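# Build a three-cup yellow pyramid, mouths down

## Task

Arrange the three yellow cups, each upside down (mouth facing the table), as a pyramid: two sit on the table next to each other with little gap, and the third rests on top of both, sitting level across them. Any cups of other colours must finish standing mouth down and not tipped over, and nothing else may be in contact with the pyramid; if either condition is broken the task is failed.

## Robot and tools

Robot: two arms, left_arm (on the +y side of the scene) and right_arm, each ending in a five-digit-style hand with index, middle and ring fingers plus a thumb. The right arm has a right hand, the left arm a mirrored left hand. Calibrated bases in the scene frame: left_arm at (+0.042, +0.338, +0.021) m, right_arm at (-0.022, -0.290, +0.034) m, both nearly unrotated about z.

Frames. Scene frame: origin at table-top height midway between the arms, +z up, +x out over the table, +y toward left_arm. Fixed cameras and the table use it. Everything reported per arm (hand point position, quaternion, Hand target, wrist camera poses) and every offset you send is in that arm's own base frame. The hand point sits just past the index/middle knuckles on the palm side; its +z runs along straight fingers, +y out of the palm face, +x across the palm away from the thumb on the right hand (toward the thumb on the left hand). A rigid mast near the wrist on the palm side can collide with objects. Reported hand positions may be a few centimetres off, and the right arm's elbow droops under load, so you may need to command higher than you want.

execute_actions(actions, cameras). actions is a list of actions; each action is a list of 1 to 15 rows, one row per 1/30 s step; if shorter than 15, the final row is held for the remaining steps. Each action lasts 0.5 s. Every row is a single flat list of 48 numbers covering both arms, each in [-1, 1], in this order: left arm dx, dy, dz, rx, ry, rz; 16 left-hand hinge numbers; left current_limit; left speed; then the same 24 for the right arm. dx..rz are an offset, not a pose: they are added to that arm's Hand target as it stood when the action began, in the arm's base axes (rotation about the target's position, rx/ry/rz forming one rotation vector). All rows of one action are measured from that same start, so a ramp means increasing values across rows. Scale: 1.0 equals 0.6 m or 180 degrees. Zeros hold an arm's target; repeating a nonzero offset in the next action moves it further. Orientation commands are limited to 40 degrees from the measured orientation per step, and the arm may stop short; the next action, even all zeros, re-requests the target, and any leftover can be sent as an extra offset.

Hand numbers, per arm, in this exact order: index_abd, index_mcp, index_pip, index_dip, middle_abd, middle_mcp, middle_pip, middle_dip, ring_abd, ring_mcp, ring_pip, ring_dip, thumb_cmc, thumb_axl, thumb_mcp, thumb_ipl. Each is an absolute goal angle scaled linearly between the hinge's stops (angle at +1, at -1; straight value): finger _abd (-60, +60; 0.00), _mcp (-18, +128; 0.75), _pip (-29, +108; 0.58), _dip (-21, +117; 0.70); thumb_cmc (-20, +120; 0.71), thumb_axl (-27, +140; 0.68), thumb_mcp (-69, +109; 0.23), thumb_ipl (-77, +108; 0.17). Lower numbers curl fingers toward the palm and swing the thumb in front of the palm. A zero is a real goal; to keep a hand unchanged, echo its hand_goal, hand_current_limit and hand_speed. current_limit maps -1..+1 to 0..550 mA (floor 11 mA); very low values may not lift a finger. speed maps to (speed+1)/2 of 8.5 rad/s. Initially current_limit is +0.4 and speed -0.6; settings persist.

cameras: names to return (cam_high, cam_low, cam_left_wrist, cam_right_wrist, or ["all"]). Default: all images when actions is empty, none otherwise. An unknown name invalidates the call. An empty actions list is a pure look.

Results per arm: end_effector_position (m) and quaternion, Hand target (the basis for the next offsets), joint positions/velocities/torques (velocities may say within noise, or be omitted), and hand data listed in the motor order: hand_goal, hand_measured, hand_current_ma (positive pushes toward -1), hand_state (moving, goal, blocked, overload), hand_current_limit, hand_speed. Fingers grip only while their goal lies past the object surface.

zoom_image(camera, region): enlarges a part of the latest image of a camera; region [x0, y0, x1, y1] in that image's pixels, origin top-left, at most 504 by 504. Images: cam_high and cam_low 896x504, wrist cameras 672x504 fisheye.

finished_scene(scene=1): ends the scene for good; the pyramid must stay standing without the robot.

Cautions: do not drop cups or release them while moving, avoid slamming or pushing hard, and never let anything leave the table. Keep the two hands from colliding or gripping each other. A motor drawing 495 mA or more for about 5 s overloads and goes limp for 10 s, so ease grip current. Long holds, stretched arms or pushing at unreachable targets heat the arm; a MOTOR HOT line warns, and at 100 °C that arm drops and is disabled for 30 to 60 s. An arm stop discards hand commands sent during it. Loose objects may occasionally be nudged by the environment; check with the cameras before finishing.

Each tool is called after ">>>" by a JSON object that holds its "api" and its "payload".

## Session

>>> {"api": "execute_actions", "payload": {"actions": []}}

Scene clock: 0.00 s.
left_arm: end_effector_position=(+0.1912, -0.4336, +0.2124) hand_goal=(+0.000, +0.754, +0.576, +0.696, +0.000, +0.754, +0.576, +0.696, +0.000, +0.754, +0.576, +0.696, +0.714, +0.678, +0.226, +0.168) hand_measured=(+0.000, +0.754, +0.576, +0.696, +0.000, +0.754, +0.576, +0.696, +0.000, +0.754, +0.576, +0.696, +0.714, +0.678, +0.226, +0.168) hand_current_ma=(+0, +0, +0, +0, +0, +0, +0, +0, +0, +0, +0, +0, +0, +0, +0, +0) hand_state=(goal, goal, goal, goal, goal, goal, goal, goal, goal, goal, goal, goal, goal, goal, goal, goal) hand_current_limit=0.40 hand_speed=-0.60 end_effector_quat_wxyz=(+0.032, +0.939, -0.332, -0.085) | right_arm: end_effector_position=(+0.6766, -0.1538, +0.1766) hand_goal=(+0.000, +0.754, +0.576, +0.696, +0.000, +0.754, +0.576, +0.696, +0.000, +0.754, +0.576, +0.696, +0.714, +0.678, +0.226, +0.168) hand_measured=(+0.000, +0.754, +0.576, +0.696, +0.000, +0.754, +0.576, +0.696, +0.000, +0.754, +0.576, +0.696, +0.714, +0.678, +0.226, +0.168) hand_current_ma=(+0, +0, +0, +0, +0, +0, +0, +0, +0, +0, +0, +0, +0, +0, +0, +0) hand_state=(goal, goal, goal, goal, goal, goal, goal, goal, goal, goal, goal, goal, goal, goal, goal, goal) hand_current_limit=0.40 hand_speed=-0.60 end_effector_quat_wxyz=(+0.437, +0.563, +0.643, +0.279)
Joint positions: left_arm=[-0.939 1.512 1.348 -1.511 0.148 1.319] | right_arm=[-0.255 1.782 0.985 0.315 -0.092 -0.332]
Joint velocities: within noise
Joint torques (N m): no reading
Heat: left arm: hottest wrist roll 32 °C; right arm: hottest waist 31 °C.
Hand target: left_arm +0.1949, -0.4386, +0.2197; +0.037, +0.939, -0.333, -0.077 | right_arm +0.6833, -0.1555, +0.1974; +0.453, +0.555, +0.636, +0.287

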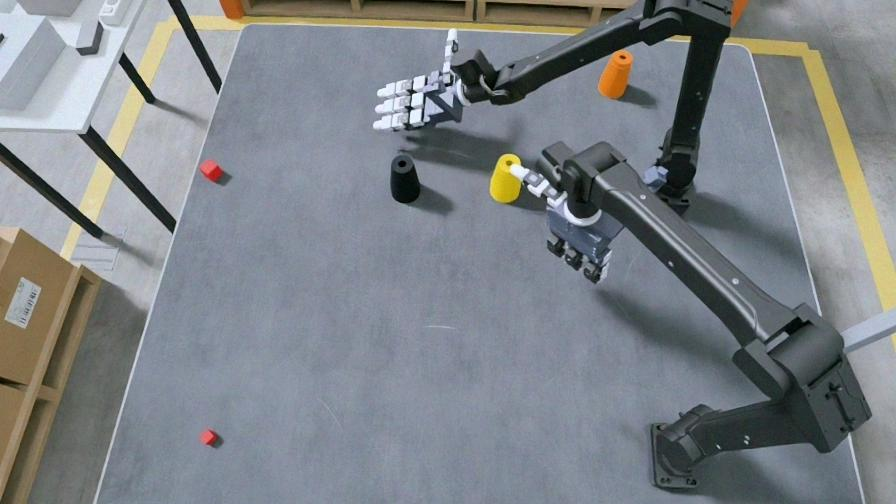

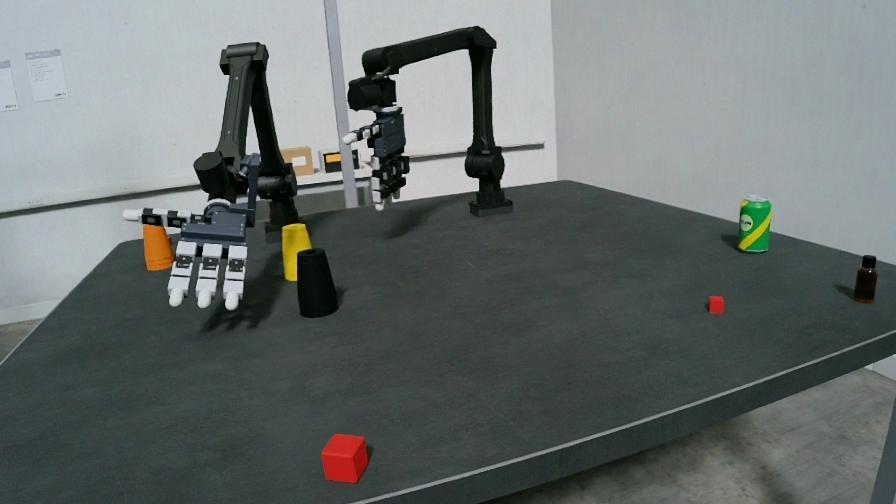

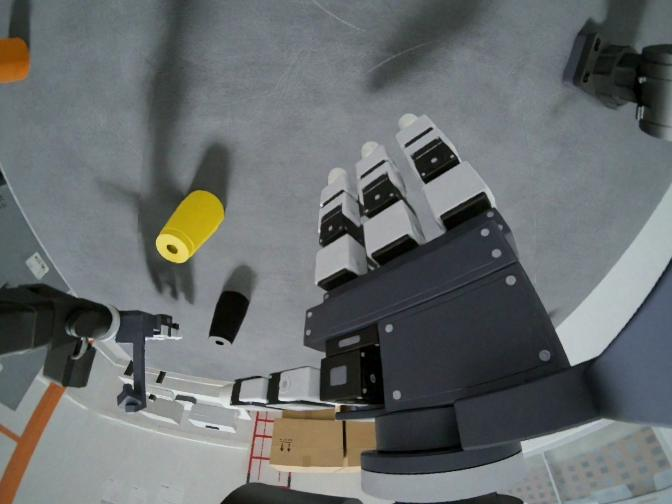

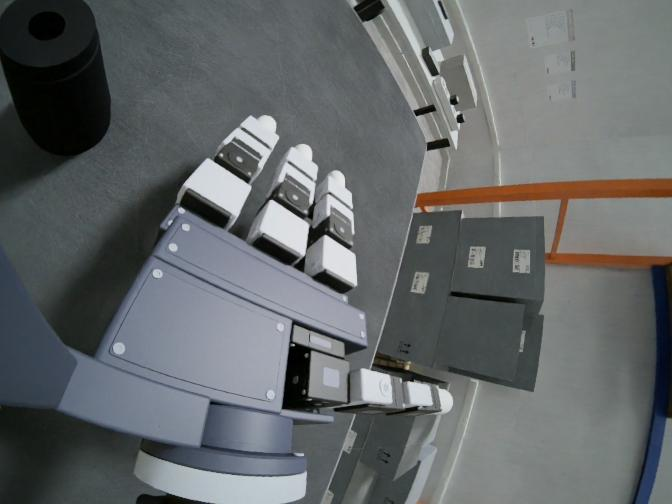

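>>> {"api": "zoom_image", "payload": {"camera": "cam_high", "region": [360, 20, 760, 320]}}

>>> {"api": "zoom_image", "payload": {"camera": "cam_low", "region": [100, 120, 500, 350]}}

>>> {"api": "zoom_image", "payload": {"camera": "cam_left_wrist", "region": [0, 0, 336, 504]}}

Scaled by 1.260.

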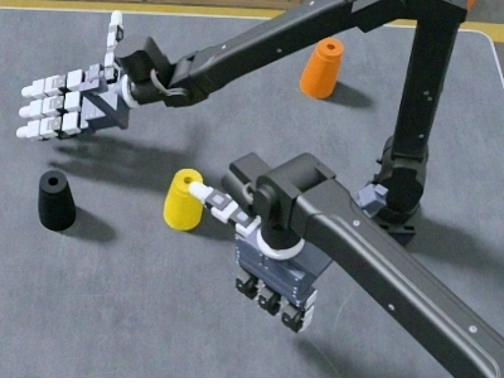

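Scaled by 1.260.

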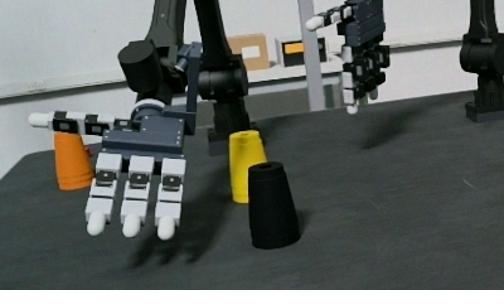

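Scaled by 1.000.

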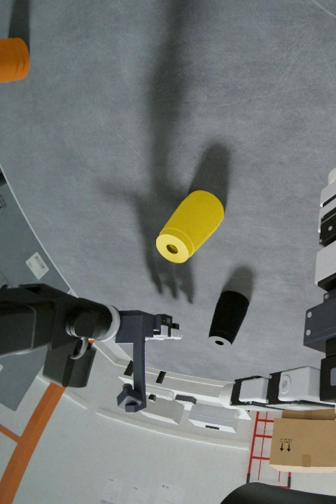

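>>> {"api": "zoom_image", "payload": {"camera": "cam_high", "region": [370, 130, 550, 230]}}

>>> {"api": "zoom_image", "payload": {"camera": "cam_low", "region": [230, 200, 370, 330]}}

>>> {"api": "zoom_image", "payload": {"camera": "cam_left_wrist", "region": [120, 160, 300, 360]}}

>>> {"api": "zoom_image", "payload": {"camera": "cam_high", "region": [570, 30, 670, 130]}}

>>> {"api": "zoom_image", "payload": {"camera": "cam_right_wrist", "region": [0, 0, 200, 200]}}

Scaled by 2.800.

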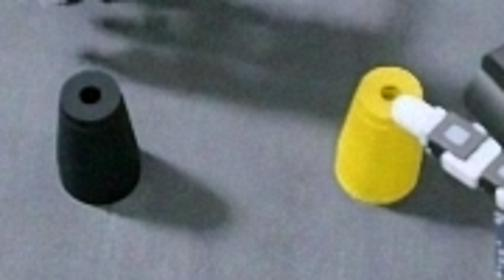

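Scaled by 3.600.

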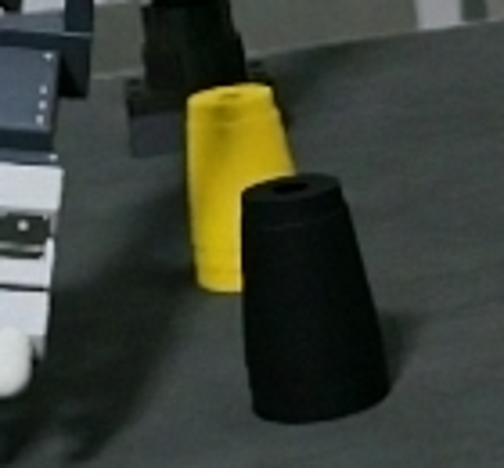

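Scaled by 2.520 from the camera's 672x504 image, which has a finer 960x720 frame.

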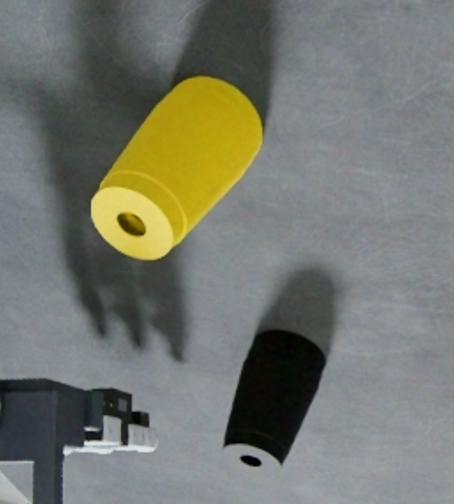

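Scaled by 5.040.

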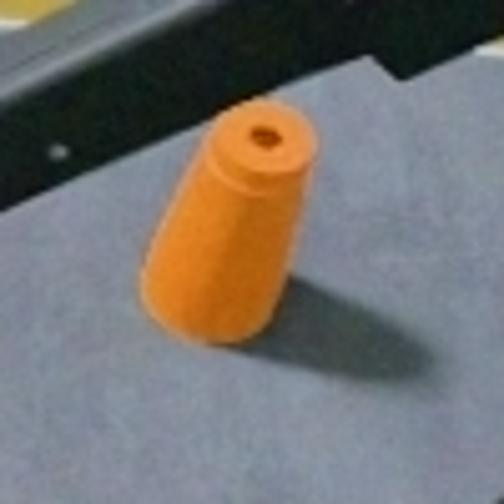

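Scaled by 2.520 from the camera's 672x504 image, which has a finer 960x720 frame.

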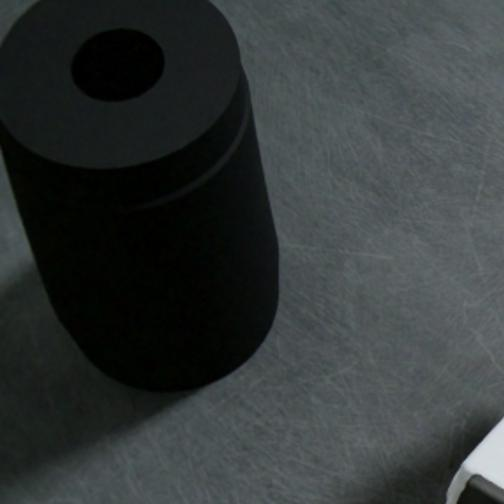

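>>> {"api": "zoom_image", "payload": {"camera": "cam_left_wrist", "region": [336, 0, 672, 250]}}

>>> {"api": "zoom_image", "payload": {"camera": "cam_left_wrist", "region": [0, 180, 250, 504]}}

>>> {"api": "zoom_image", "payload": {"camera": "cam_low", "region": [600, 150, 896, 400]}}

>>> {"api": "zoom_image", "payload": {"camera": "cam_low", "region": [100, 160, 300, 320]}}

Scaled by 1.500 from the camera's 672x504 image, which has a finer 960x720 frame.

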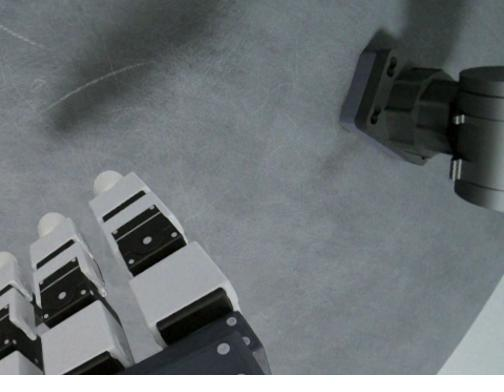

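Scaled by 1.556 from the camera's 672x504 image, which has a finer 960x720 frame.

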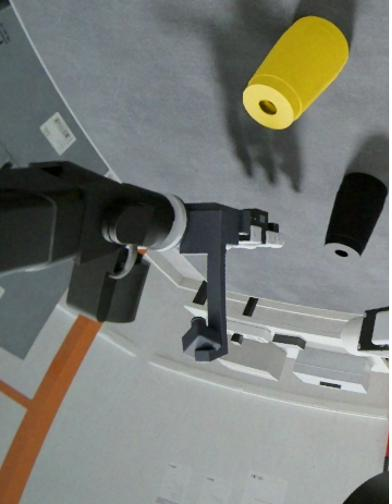

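Scaled by 1.703.

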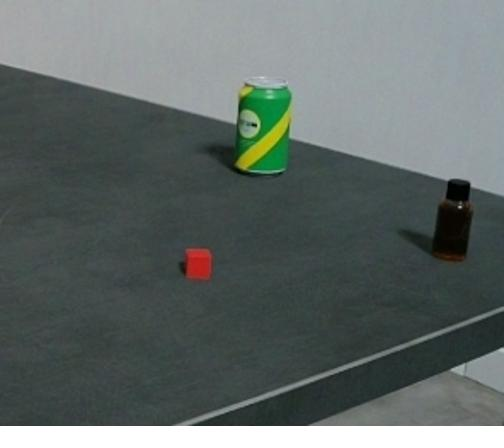

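Scaled by 2.520.

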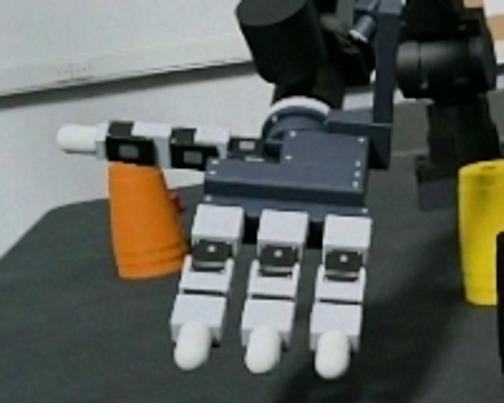

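>>> {"api": "execute_actions", "payload": {"actions": [[[0.06,0.16,0.09,0,0,0,0,0.754,0.576,0.696,0,0.754,0.576,0.696,0,0.754,0.576,0.696,0.714,0.678,0.226,0.168,0.4,-0.6,-0.05,0,0.12,0,0,0,0,0.754,0.576,0.696,0,0.754,0.576,0.696,0,0.754,0.576,0.696,0.714,0.678,0.226,0.168,0.4,-0.6]],[[0.06,0.16,0.09,0,0,0,0,0.754,0.576,0.696,0,0.754,0.576,0.696,0,0.754,0.576,0.696,0.714,0.678,0.226,0.168,0.4,-0.6,-0.05,0.03,0.12,0.132,0.11,-0.0965,0,0.754,0.576,0.696,0,0.754,0.576,0.696,0,0.754,0.576,0.696,0.714,0.678,0.226,0.168,0.4,-0.6]],[[0,0,0,0,0,0,0,0.754,0.576,0.696,0,0.754,0.576,0.696,0,0.754,0.576,0.696,0.714,0.678,0.226,0.168,0.4,-0.6,-0.05,0.06,0.04,0.132,0.11,-0.0965,0,0.754,0.576,0.696,0,0.754,0.576,0.696,0,0.754,0.576,0.696,0.714,0.678,0.226,0.168,0.4,-0.6]]], "cameras": ["all"]}}

Scene clock: 88.43 s.
left_arm: end_effector_position=(+0.2607, -0.2450, +0.3158) hand_goal=(+0.000, +0.754, +0.576, +0.696, +0.000, +0.754, +0.576, +0.696, +0.000, +0.754, +0.576, +0.696, +0.714, +0.678, +0.226, +0.168) hand_measured=(+0.000, +0.754, +0.576, +0.696, +0.000, +0.754, +0.576, +0.696, +0.000, +0.754, +0.576, +0.696, +0.716, +0.678, +0.224, +0.168) hand_current_ma=(+0, +0, +0, +0, +0, +0, +0, +0, +0, +0, +0, +0, +1, +0, -3, +0) hand_state=(goal, goal, goal, goal, goal, goal, goal, goal, goal, goal, goal, goal, goal, goal, goal, goal) hand_current_limit=0.40 hand_speed=-0.60 end_effector_quat_wxyz=(+0.059, +0.944, -0.325, -0.020) | right_arm: end_effector_position=(+0.5846, -0.0934, +0.3385) hand_goal=(+0.000, +0.754, +0.576, +0.696, +0.000, +0.754, +0.576, +0.696, +0.000, +0.754, +0.576, +0.696, +0.714, +0.678, +0.226, +0.168) hand_measured=(+0.000, +0.758, +0.576, +0.696, +0.000, +0.758, +0.576, +0.696, +0.000, +0.758, +0.576, +0.696, +0.718, +0.678, +0.224, +0.168) hand_current_ma=(+0, +2, +0, +0, +0, +2, +0, +0, +0, +2, +0, +0, +3, +0, -1, +0) hand_state=(goal, goal, goal, goal, goal, goal, goal, goal, goal, goal, goal, goal, goal, goal, goal, goal) hand_current_limit=0.40 hand_speed=-0.60 end_effector_quat_wxyz=(+0.027, +0.898, +0.408, +0.161)
Joint positions: left_arm=[-0.445 1.242 1.348 -1.704 0.123 1.792] | right_arm=[-0.07 1.554 1.695 -1.401 -0.105 0.664]
Joint torques (N m): left_arm=[0.09 -8.64 10.41 -0.05 0.4 0.11] | right_arm=[0.38 -13.63 14.27 0.2 -0.15 -0.06]
Heat: left arm: hottest elbow 36 °C; right arm: hottest elbow 38 °C.
Hand target: left_arm +0.2669, -0.2466, +0.3277; +0.037, +0.939, -0.333, -0.077 | right_arm +0.5933, -0.1015, +0.3652; +0.028, +0.902, +0.395, +0.172
Off the commanded pose: left_arm 0.013 m, 7 deg | right_arm 0.029 m, 2 deg.
joint sent to its limit (left arm) — joint 4 (wrist pitch), lower limit. The joint targets are off in orientation, not in position.
camera_calibration:
cam_left_wrist: T_world_to_cam=[[-0.191084, 0.977311, -0.0913773, 0.284527], [0.712517, 0.202134, 0.671908, -0.396552], [0.675134, 0.063283, -0.734976, 0.194438], [0, 0, 0, 1]] pos_world=[0.205647, -0.210219, 0.435353]
cam_right_wrist: T_world_to_cam=[[0.0248807, -0.996908, -0.0745316, -0.0506629], [-0.881892, -0.0569986, 0.467994, 0.306105], [-0.470795, 0.0540848, -0.880583, 0.702064], [0, 0, 0, 1]] pos_world=[0.601741, -0.0710296, 0.471194]

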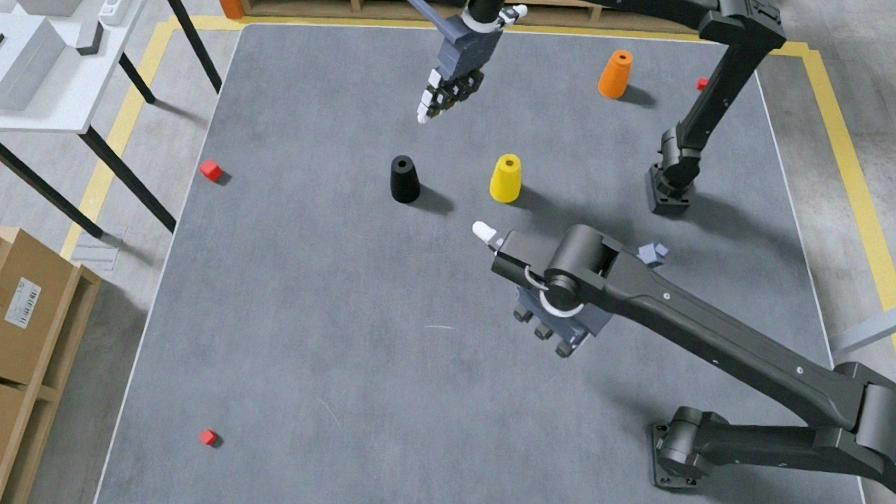

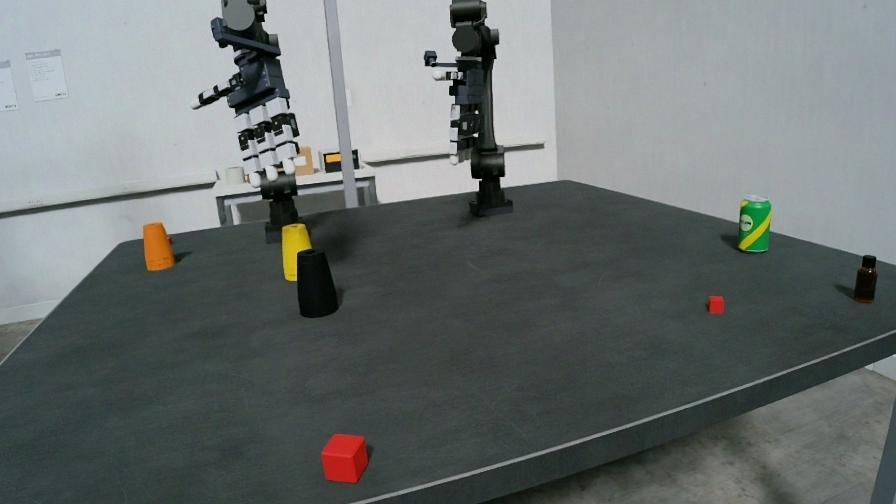

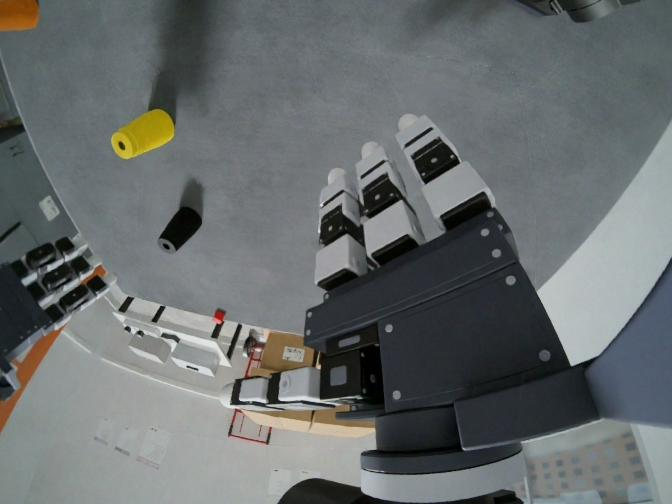

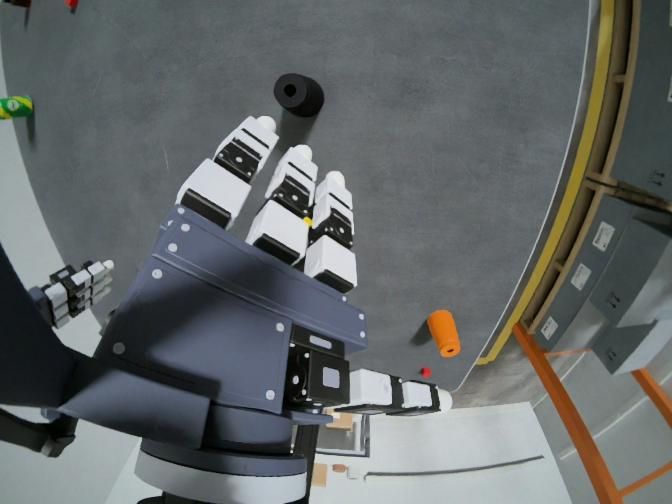

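>>> {"api": "zoom_image", "payload": {"camera": "cam_high", "region": [370, 130, 550, 230]}}

>>> {"api": "zoom_image", "payload": {"camera": "cam_left_wrist", "region": [90, 90, 230, 270]}}

>>> {"api": "zoom_image", "payload": {"camera": "cam_low", "region": [130, 200, 350, 330]}}

Scaled by 2.800.

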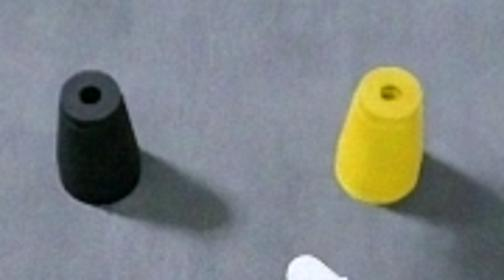

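Scaled by 2.800 from the camera's 672x504 image, which has a finer 960x720 frame.

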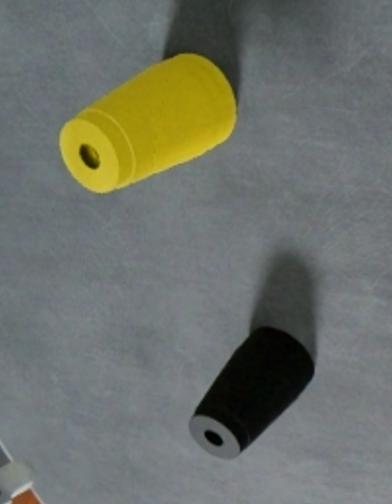

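Scaled by 2.291.

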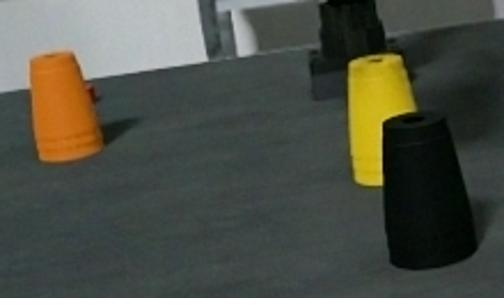

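>>> {"api": "zoom_image", "payload": {"camera": "cam_high", "region": [490, 145, 530, 210]}}

>>> {"api": "zoom_image", "payload": {"camera": "cam_left_wrist", "region": [105, 100, 185, 165]}}

>>> {"api": "zoom_image", "payload": {"camera": "cam_right_wrist", "region": [260, 60, 340, 130]}}

>>> {"api": "zoom_image", "payload": {"camera": "cam_right_wrist", "region": [400, 290, 490, 390]}}

Scaled by 7.754.

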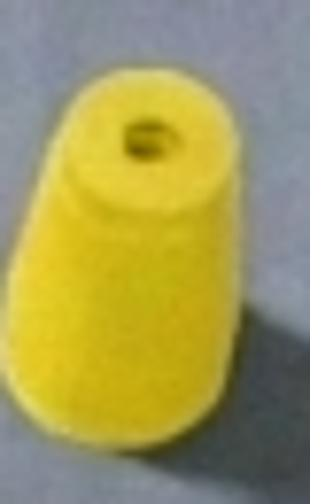

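Scaled by 6.300 from the camera's 672x504 image, which has a finer 960x720 frame.

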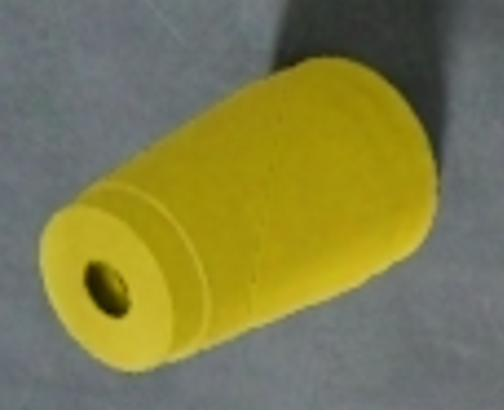

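Scaled by 6.300 from the camera's 672x504 image, which has a finer 960x720 frame.

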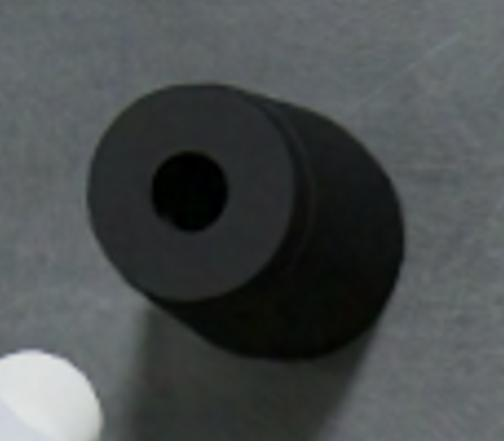

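Scaled by 5.040 from the camera's 672x504 image, which has a finer 960x720 frame.

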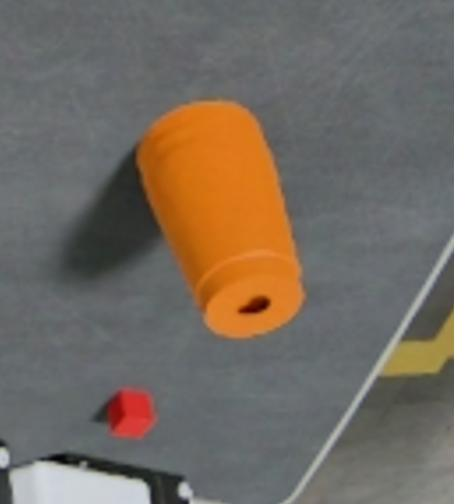

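>>> {"api": "execute_actions", "payload": {"actions": [[[0,0,0,0,0,0,0,0.754,0.576,0.696,0,0.754,0.576,0.696,0,0.754,0.576,0.696,0.714,0.678,0.226,0.168,0.4,-0.6,-0.1,0.0667,0,0.1127,0.0999,-0.1048,0,0.959,-0.3,0.55,0,0.959,-0.3,0.55,0,0.95,0.576,0.696,-0.571,0.678,0.393,-0.157,0.4,-0.6]],[[0,0,0,0,0,0,0,0.754,0.576,0.696,0,0.754,0.576,0.696,0,0.754,0.576,0.696,0.714,0.678,0.226,0.168,0.4,-0.6,-0.1,0.0667,0,0.1127,0.0999,-0.1048,0,0.959,-0.3,0.55,0,0.959,-0.3,0.55,0,0.95,0.576,0.696,-0.571,0.678,0.393,-0.157,0.4,-0.6]],[[0,0,0,0,0,0,0,0.754,0.576,0.696,0,0.754,0.576,0.696,0,0.754,0.576,0.696,0.714,0.678,0.226,0.168,0.4,-0.6,-0.095,0.05,-0.1,0,0,0,0,0.959,-0.3,0.55,0,0.959,-0.3,0.55,0,0.95,0.576,0.696,-0.571,0.678,0.393,-0.157,0.4,-0.6]]], "cameras": ["all"]}}

Scene clock: 124.97 s.
left_arm: end_effector_position=(+0.2607, -0.2449, +0.3158) hand_goal=(+0.000, +0.754, +0.576, +0.696, +0.000, +0.754, +0.576, +0.696, +0.000, +0.754, +0.576, +0.696, +0.714, +0.678, +0.226, +0.168) hand_measured=(+0.000, +0.754, +0.576, +0.696, +0.000, +0.754, +0.576, +0.696, +0.000, +0.754, +0.576, +0.696, +0.716, +0.678, +0.224, +0.168) hand_current_ma=(+0, +0, +0, +0, +0, +0, +0, +0, +0, +0, +0, +0, +1, +0, -3, +0) hand_state=(goal, goal, goal, goal, goal, goal, goal, goal, goal, goal, goal, goal, goal, goal, goal, goal) hand_current_limit=0.40 hand_speed=-0.60 end_effector_quat_wxyz=(+0.059, +0.943, -0.326, -0.020) | right_arm: end_effector_position=(+0.4231, +0.0037, +0.2961) hand_goal=(+0.000, +0.960, -0.300, +0.550, +0.000, +0.960, -0.300, +0.550, +0.000, +0.950, +0.576, +0.696, -0.570, +0.678, +0.394, -0.156) hand_measured=(+0.000, +0.954, -0.298, +0.552, +0.000, +0.954, -0.298, +0.554, +0.000, +0.942, +0.576, +0.696, -0.568, +0.678, +0.388, -0.154) hand_current_ma=(+0, -4, +1, +1, +0, -5, +1, +1, +0, -6, +0, +0, +0, +0, -7, +0) hand_state=(goal, goal, goal, goal, goal, goal, goal, goal, goal, goal, goal, goal, goal, goal, goal, goal) hand_current_limit=0.40 hand_speed=-0.60 end_effector_quat_wxyz=(-0.333, +0.943, -0.017, +0.028)
Joint positions: left_arm=[-0.445 1.242 1.348 -1.704 0.123 1.792] | right_arm=[-0.09 1.487 1.607 -1.682 -0.681 1.519]
Joint torques (N m): left_arm=[0.15 -8.7 10.36 -0.05 0.41 0.1] | right_arm=[2.61 -14.39 7.58 -0.17 -0.76 -0.13]
Heat: left arm: hottest elbow 40 °C; right arm: hottest elbow 43 °C.
Hand target: left_arm +0.2669, -0.2466, +0.3277; +0.037, +0.939, -0.333, -0.077 | right_arm +0.4164, +0.0084, +0.3053; -0.342, +0.940, +0.002, +0.001
Off the commanded pose: left_arm 0.014 m, 7 deg | right_arm 0.012 m, 4 deg.
joint sent to its limit (left arm) — joint 4 (wrist pitch), lower limit. The joint targets are off in orientation, not in position.
joint sent to its limit (right arm) — joint 4 (wrist pitch), lower limit. The joint targets are off in orientation, not in position.
camera_calibration:
cam_left_wrist: T_world_to_cam=[[-0.19067, 0.977391, -0.0913913, 0.284466], [0.712615, 0.201843, 0.671892, -0.396626], [0.675148, 0.062983, -0.734989, 0.194377], [0, 0, 0, 1]] pos_world=[0.205647, -0.21022, 0.435353]
cam_right_wrist: T_world_to_cam=[[-0.751514, -0.485309, -0.446881, 0.483859], [-0.498136, -0.0266862, 0.866688, -0.0914173], [-0.432537, 0.873935, -0.221695, 0.369134], [0, 0, 0, 1]] pos_world=[0.477752, -0.0902177, 0.377293]

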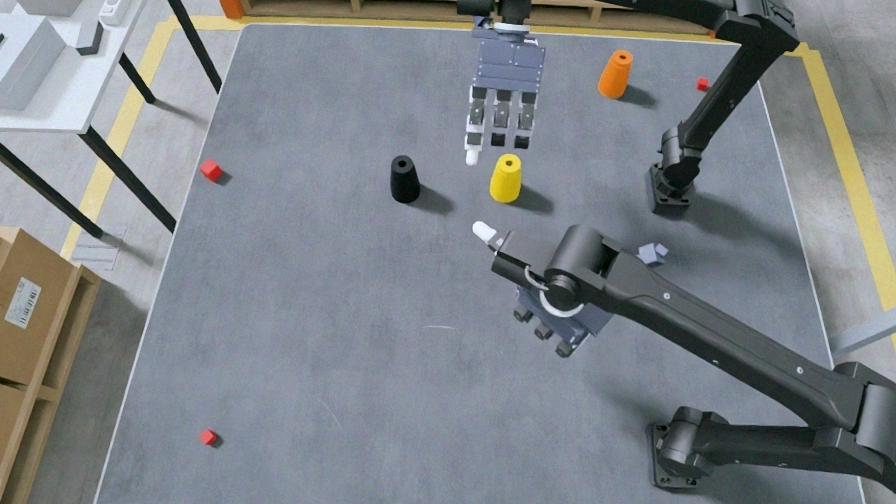

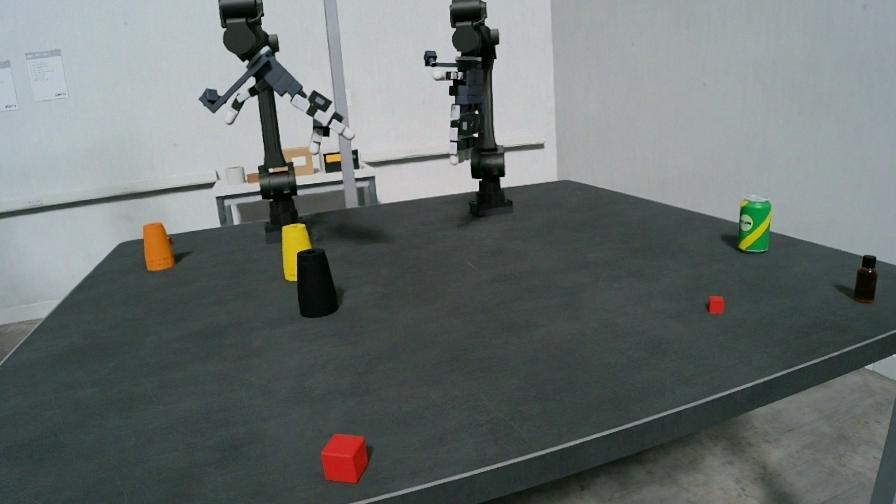

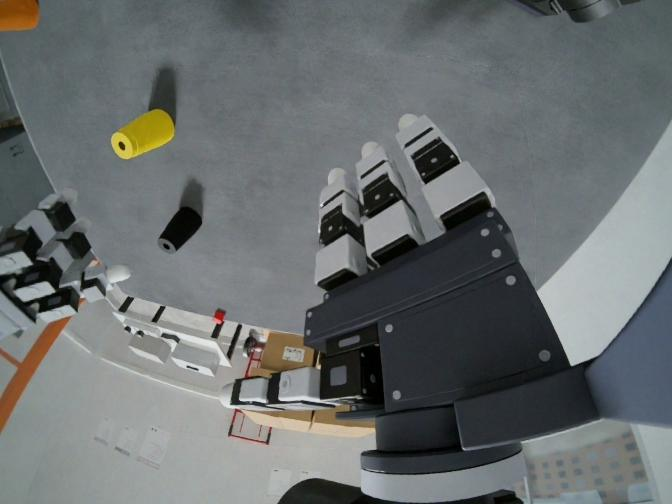

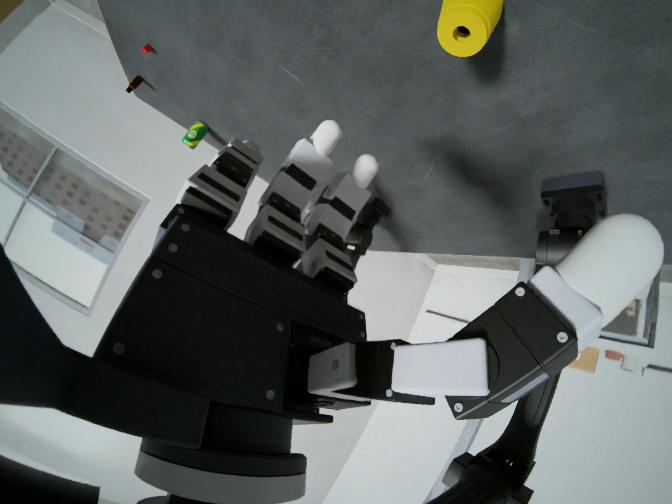

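>>> {"api": "zoom_image", "payload": {"camera": "cam_right_wrist", "region": [420, 0, 520, 80]}}

>>> {"api": "execute_actions", "payload": {"actions": [[[0,0,0,0,0,0,0,0.754,0.576,0.696,0,0.754,0.576,0.696,0,0.754,0.576,0.696,0.714,0.678,0.226,0.168,0.4,-0.6,0,0,-0.15,0,0,0,0,0.959,-0.3,0.55,0,0.959,-0.3,0.55,0,0.95,0.576,0.696,-0.571,0.678,0.393,-0.157,0.4,-0.6]]], "cameras": ["cam_high","cam_low","cam_left_wrist","cam_right_wrist"]}}

Scaled by 5.040 from the camera's 672x504 image, which has a finer 960x720 frame.

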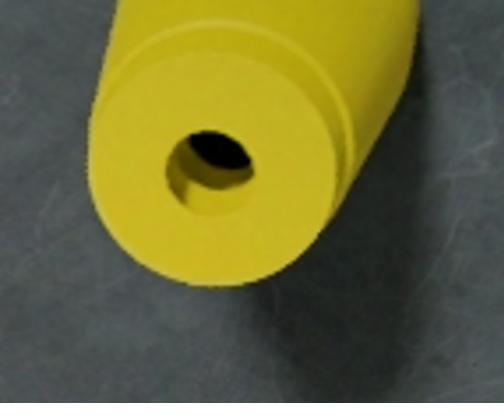

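Scene clock: 128.00 s.
left_arm: end_effector_position=(+0.2607, -0.2449, +0.3158) hand_goal=(+0.000, +0.754, +0.576, +0.696, +0.000, +0.754, +0.576, +0.696, +0.000, +0.754, +0.576, +0.696, +0.714, +0.678, +0.226, +0.168) hand_measured=(+0.000, +0.754, +0.576, +0.696, +0.000, +0.754, +0.576, +0.696, +0.000, +0.754, +0.576, +0.696, +0.716, +0.678, +0.224, +0.168) hand_current_ma=(+0, +0, +0, +0, +0, +0, +0, +0, +0, +0, +0, +0, +1, +0, -3, +0) hand_state=(goal, goal, goal, goal, goal, goal, goal, goal, goal, goal, goal, goal, goal, goal, goal, goal) hand_current_limit=0.40 hand_speed=-0.60 end_effector_quat_wxyz=(+0.059, +0.943, -0.326, -0.020) | right_arm: end_effector_position=(+0.4125, +0.0064, +0.2151) hand_goal=(+0.000, +0.960, -0.300, +0.550, +0.000, +0.960, -0.300, +0.550, +0.000, +0.950, +0.576, +0.696, -0.570, +0.678, +0.394, -0.156) hand_measured=(+0.000, +0.954, -0.298, +0.552, +0.000, +0.954, -0.298, +0.554, +0.000, +0.942, +0.576, +0.696, -0.568, +0.678, +0.388, -0.154) hand_current_ma=(+0, -4, +1, +1, +0, -5, +1, +1, +0, -6, +0, +0, +0, +0, -6, +0) hand_state=(goal, goal, goal, goal, goal, goal, goal, goal, goal, goal, goal, goal, goal, goal, goal, goal) hand_current_limit=0.40 hand_speed=-0.60 end_effector_quat_wxyz=(-0.341, +0.940, -0.008, -0.007)
Joint positions: left_arm=[-0.445 1.242 1.348 -1.704 0.123 1.792] | right_arm=[-0.09 1.509 1.412 -1.56 -0.693 1.467]
Joint torques (N m): left_arm=[0.09 -8.7 10.39 -0.06 0.4 0.11] | right_arm=[1.85 -12.63 8.14 0.25 -0.78 -0.21]
Heat: left arm: hottest elbow 40 °C; right arm: hottest elbow 43 °C.
Hand target: left_arm +0.2669, -0.2466, +0.3277; +0.037, +0.939, -0.333, -0.077 | right_arm +0.4162, +0.0085, +0.2153; -0.342, +0.940, +0.001, +0.000
Off the commanded pose: left_arm 0.014 m, 7 deg | right_arm 0.004 m, 1 deg.
joint sent to its limit (left arm) — joint 4 (wrist pitch), lower limit. The joint targets are off in orientation, not in position.
camera_calibration:
cam_left_wrist: T_world_to_cam=[[-0.19067, 0.977391, -0.0913913, 0.284466], [0.712615, 0.201843, 0.671892, -0.396626], [0.675148, 0.062983, -0.734989, 0.194377], [0, 0, 0, 1]] pos_world=[0.205647, -0.21022, 0.435353]
cam_right_wrist: T_world_to_cam=[[-0.75765, -0.506742, -0.411315, 0.435918], [-0.44379, -0.0621012, 0.893977, -0.0545032], [-0.478558, 0.859858, -0.177836, 0.353848], [0, 0, 0, 1]] pos_world=[0.475422, -0.0867461, 0.290951]

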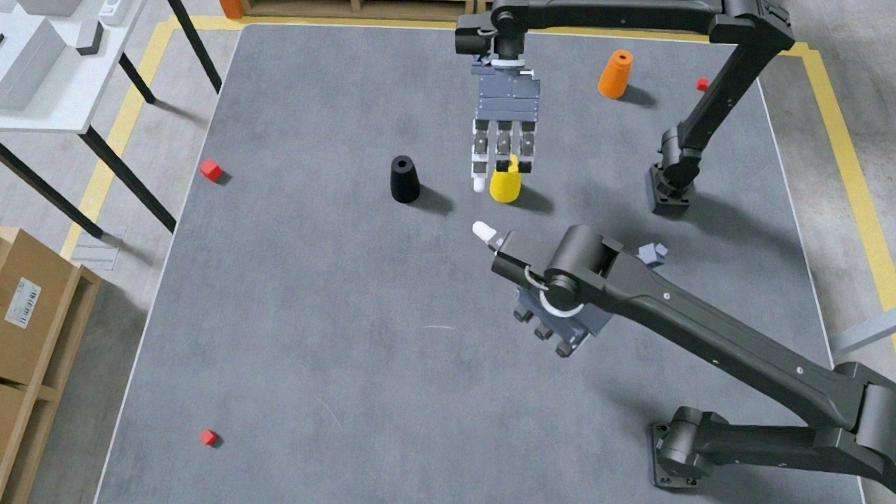

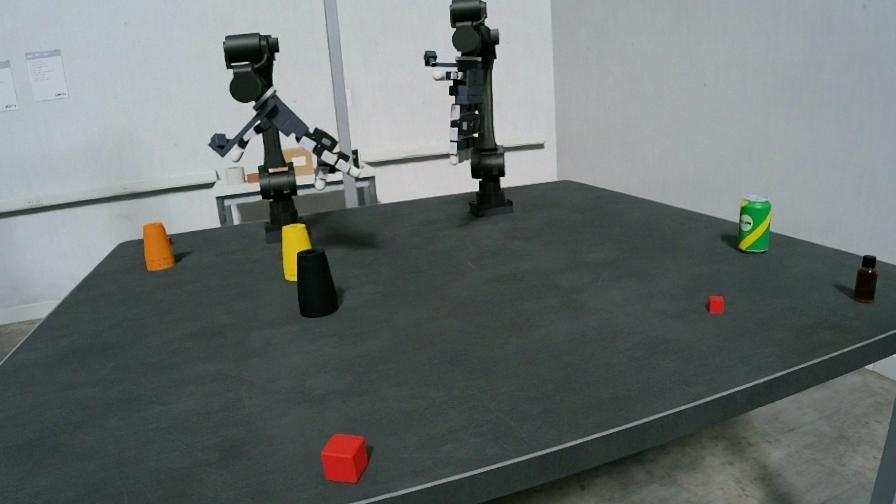

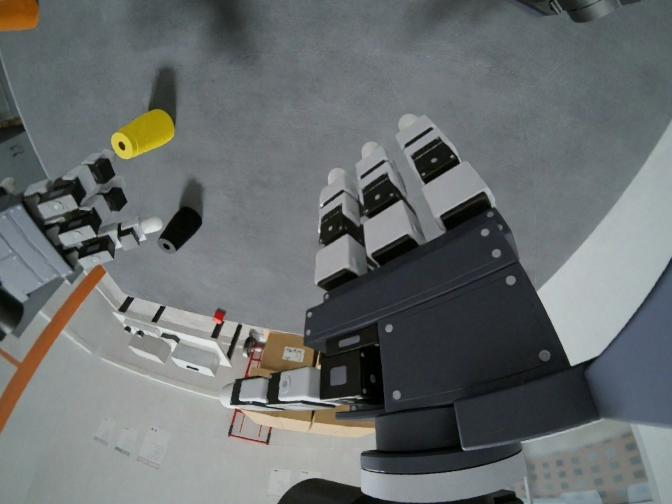

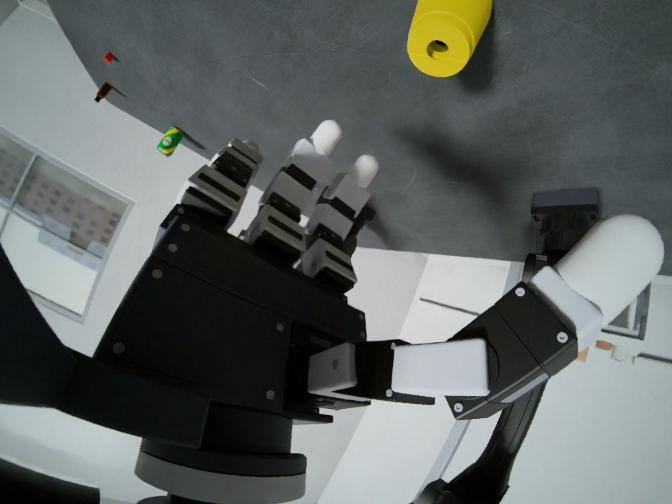

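>>> {"api": "execute_actions", "payload": {"actions": [[[0,0,0,0,0,0,0,0.754,0.576,0.696,0,0.754,0.576,0.696,0,0.754,0.576,0.696,0.714,0.678,0.226,0.168,0.4,-0.6,0,0,-0.12,0,0,0,0,0.959,-0.3,0.55,0,0.959,-0.3,0.55,0,0.95,0.576,0.696,-0.571,0.678,0.393,-0.157,0.4,-0.6]],[[0,0,0,0,0,0,0,0.754,0.576,0.696,0,0.754,0.576,0.696,0,0.754,0.576,0.696,0.714,0.678,0.226,0.168,0.4,-0.6,0,0,-0.1,0,0,0,0,0.959,-0.3,0.55,0,0.959,-0.3,0.55,0,0.95,0.576,0.696,-0.571,0.678,0.393,-0.157,0.4,-0.6]]], "cameras": ["cam_high","cam_low","cam_left_wrist","cam_right_wrist"]}}

Scene clock: 134.50 s.
left_arm: end_effector_position=(+0.2607, -0.2449, +0.3158) hand_goal=(+0.000, +0.754, +0.576, +0.696, +0.000, +0.754, +0.576, +0.696, +0.000, +0.754, +0.576, +0.696, +0.714, +0.678, +0.226, +0.168) hand_measured=(+0.000, +0.754, +0.576, +0.696, +0.000, +0.754, +0.576, +0.696, +0.000, +0.754, +0.576, +0.696, +0.716, +0.678, +0.224, +0.168) hand_current_ma=(+0, +0, +0, +0, +0, +0, +0, +0, +0, +0, +0, +0, +1, +0, -3, +0) hand_state=(goal, goal, goal, goal, goal, goal, goal, goal, goal, goal, goal, goal, goal, goal, goal, goal) hand_current_limit=0.40 hand_speed=-0.60 end_effector_quat_wxyz=(+0.059, +0.943, -0.326, -0.020) | right_arm: end_effector_position=(+0.4128, +0.0066, +0.0853) hand_goal=(+0.000, +0.960, -0.300, +0.550, +0.000, +0.960, -0.300, +0.550, +0.000, +0.950, +0.576, +0.696, -0.570, +0.678, +0.394, -0.156) hand_measured=(+0.000, +0.954, -0.298, +0.552, +0.000, +0.954, -0.298, +0.554, +0.000, +0.942, +0.576, +0.696, -0.570, +0.678, +0.388, -0.154) hand_current_ma=(+0, -4, +1, +1, +0, -5, +1, +1, +0, -6, +0, +0, +0, +0, -6, +0) hand_state=(goal, goal, goal, goal, goal, goal, goal, goal, goal, goal, goal, goal, goal, goal, goal, goal) hand_current_limit=0.40 hand_speed=-0.60 end_effector_quat_wxyz=(-0.342, +0.940, -0.004, -0.003)
Joint positions: left_arm=[-0.445 1.242 1.348 -1.704 0.123 1.792] | right_arm=[-0.09 1.593 1.158 -1.215 -0.694 1.459]
Joint torques (N m): left_arm=[0.15 -8.59 10.4 -0.09 0.4 0.1] | right_arm=[2.08 -12.57 7.35 0.31 -0.69 -0.17]
Heat: left arm: hottest elbow 41 °C; right arm: hottest elbow 43 °C.
Hand target: left_arm +0.2669, -0.2466, +0.3277; +0.037, +0.939, -0.333, -0.077 | right_arm +0.4162, +0.0084, +0.0832; -0.342, +0.940, +0.001, +0.000
Off the commanded pose: left_arm 0.014 m, 7 deg | right_arm 0.004 m, 1 deg.
joint sent to its limit (left arm) — joint 4 (wrist pitch), lower limit. The joint targets are off in orientation, not in position.
camera_calibration:
cam_left_wrist: T_world_to_cam=[[-0.19067, 0.977391, -0.0913913, 0.284466], [0.712615, 0.201843, 0.671892, -0.396626], [0.675148, 0.062983, -0.734989, 0.194377], [0, 0, 0, 1]] pos_world=[0.205647, -0.21022, 0.435353]
cam_right_wrist: T_world_to_cam=[[-0.750154, -0.510886, -0.41984, 0.380626], [-0.452847, -0.065767, 0.889159, 0.0658913], [-0.48187, 0.857129, -0.182018, 0.332553], [0, 0, 0, 1]] pos_world=[0.475614, -0.0862504, 0.161745]

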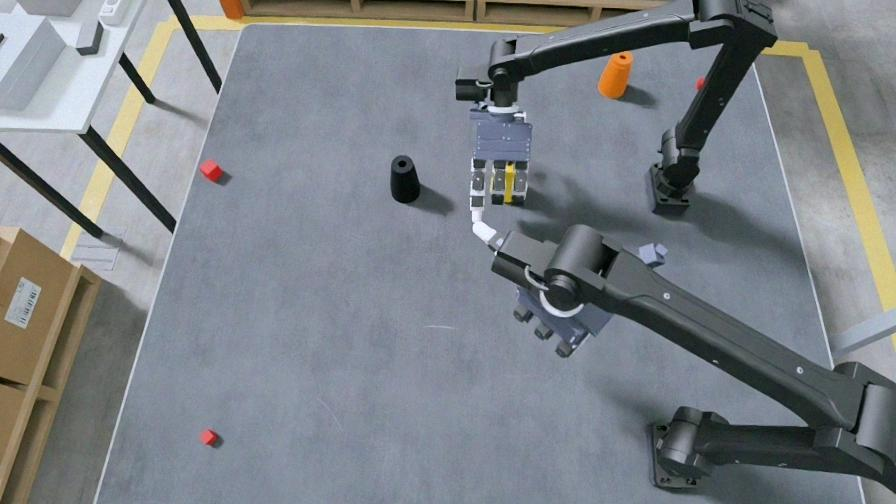

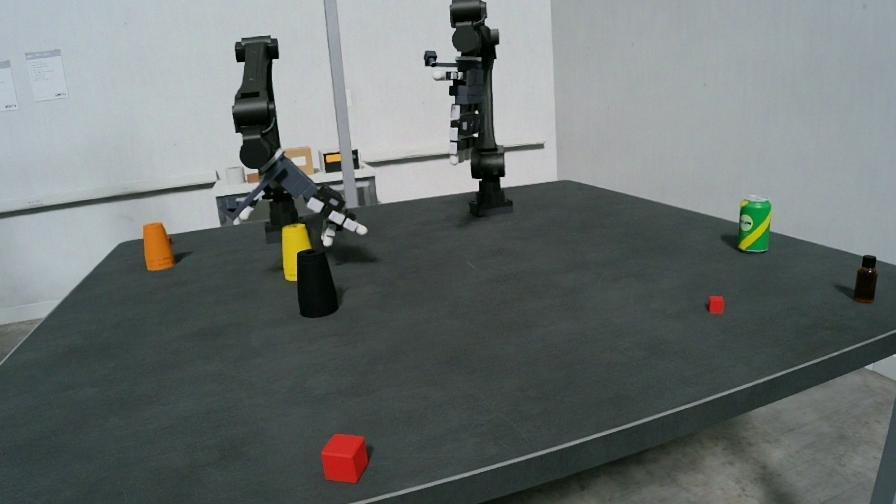

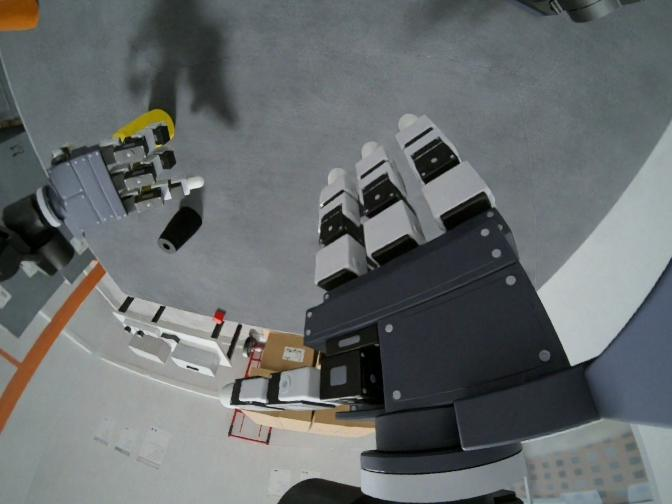

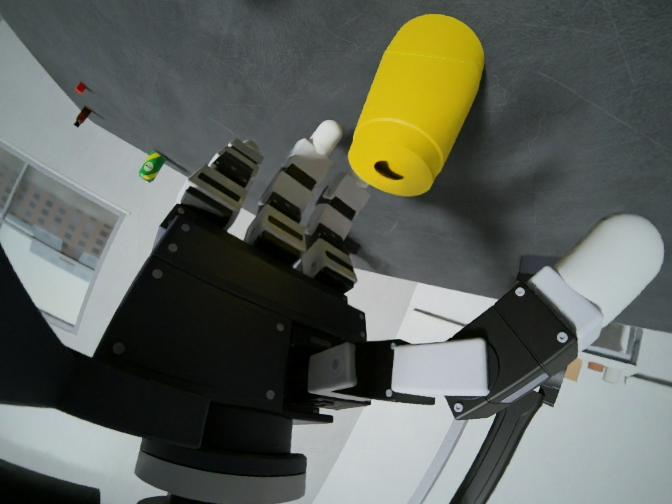

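>>> {"api": "zoom_image", "payload": {"camera": "cam_right_wrist", "region": [290, 0, 500, 220]}}

Scaled by 2.291 from the camera's 672x504 image, which has a finer 960x720 frame.

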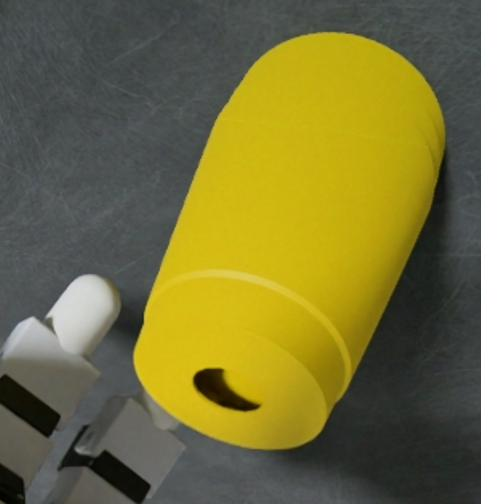

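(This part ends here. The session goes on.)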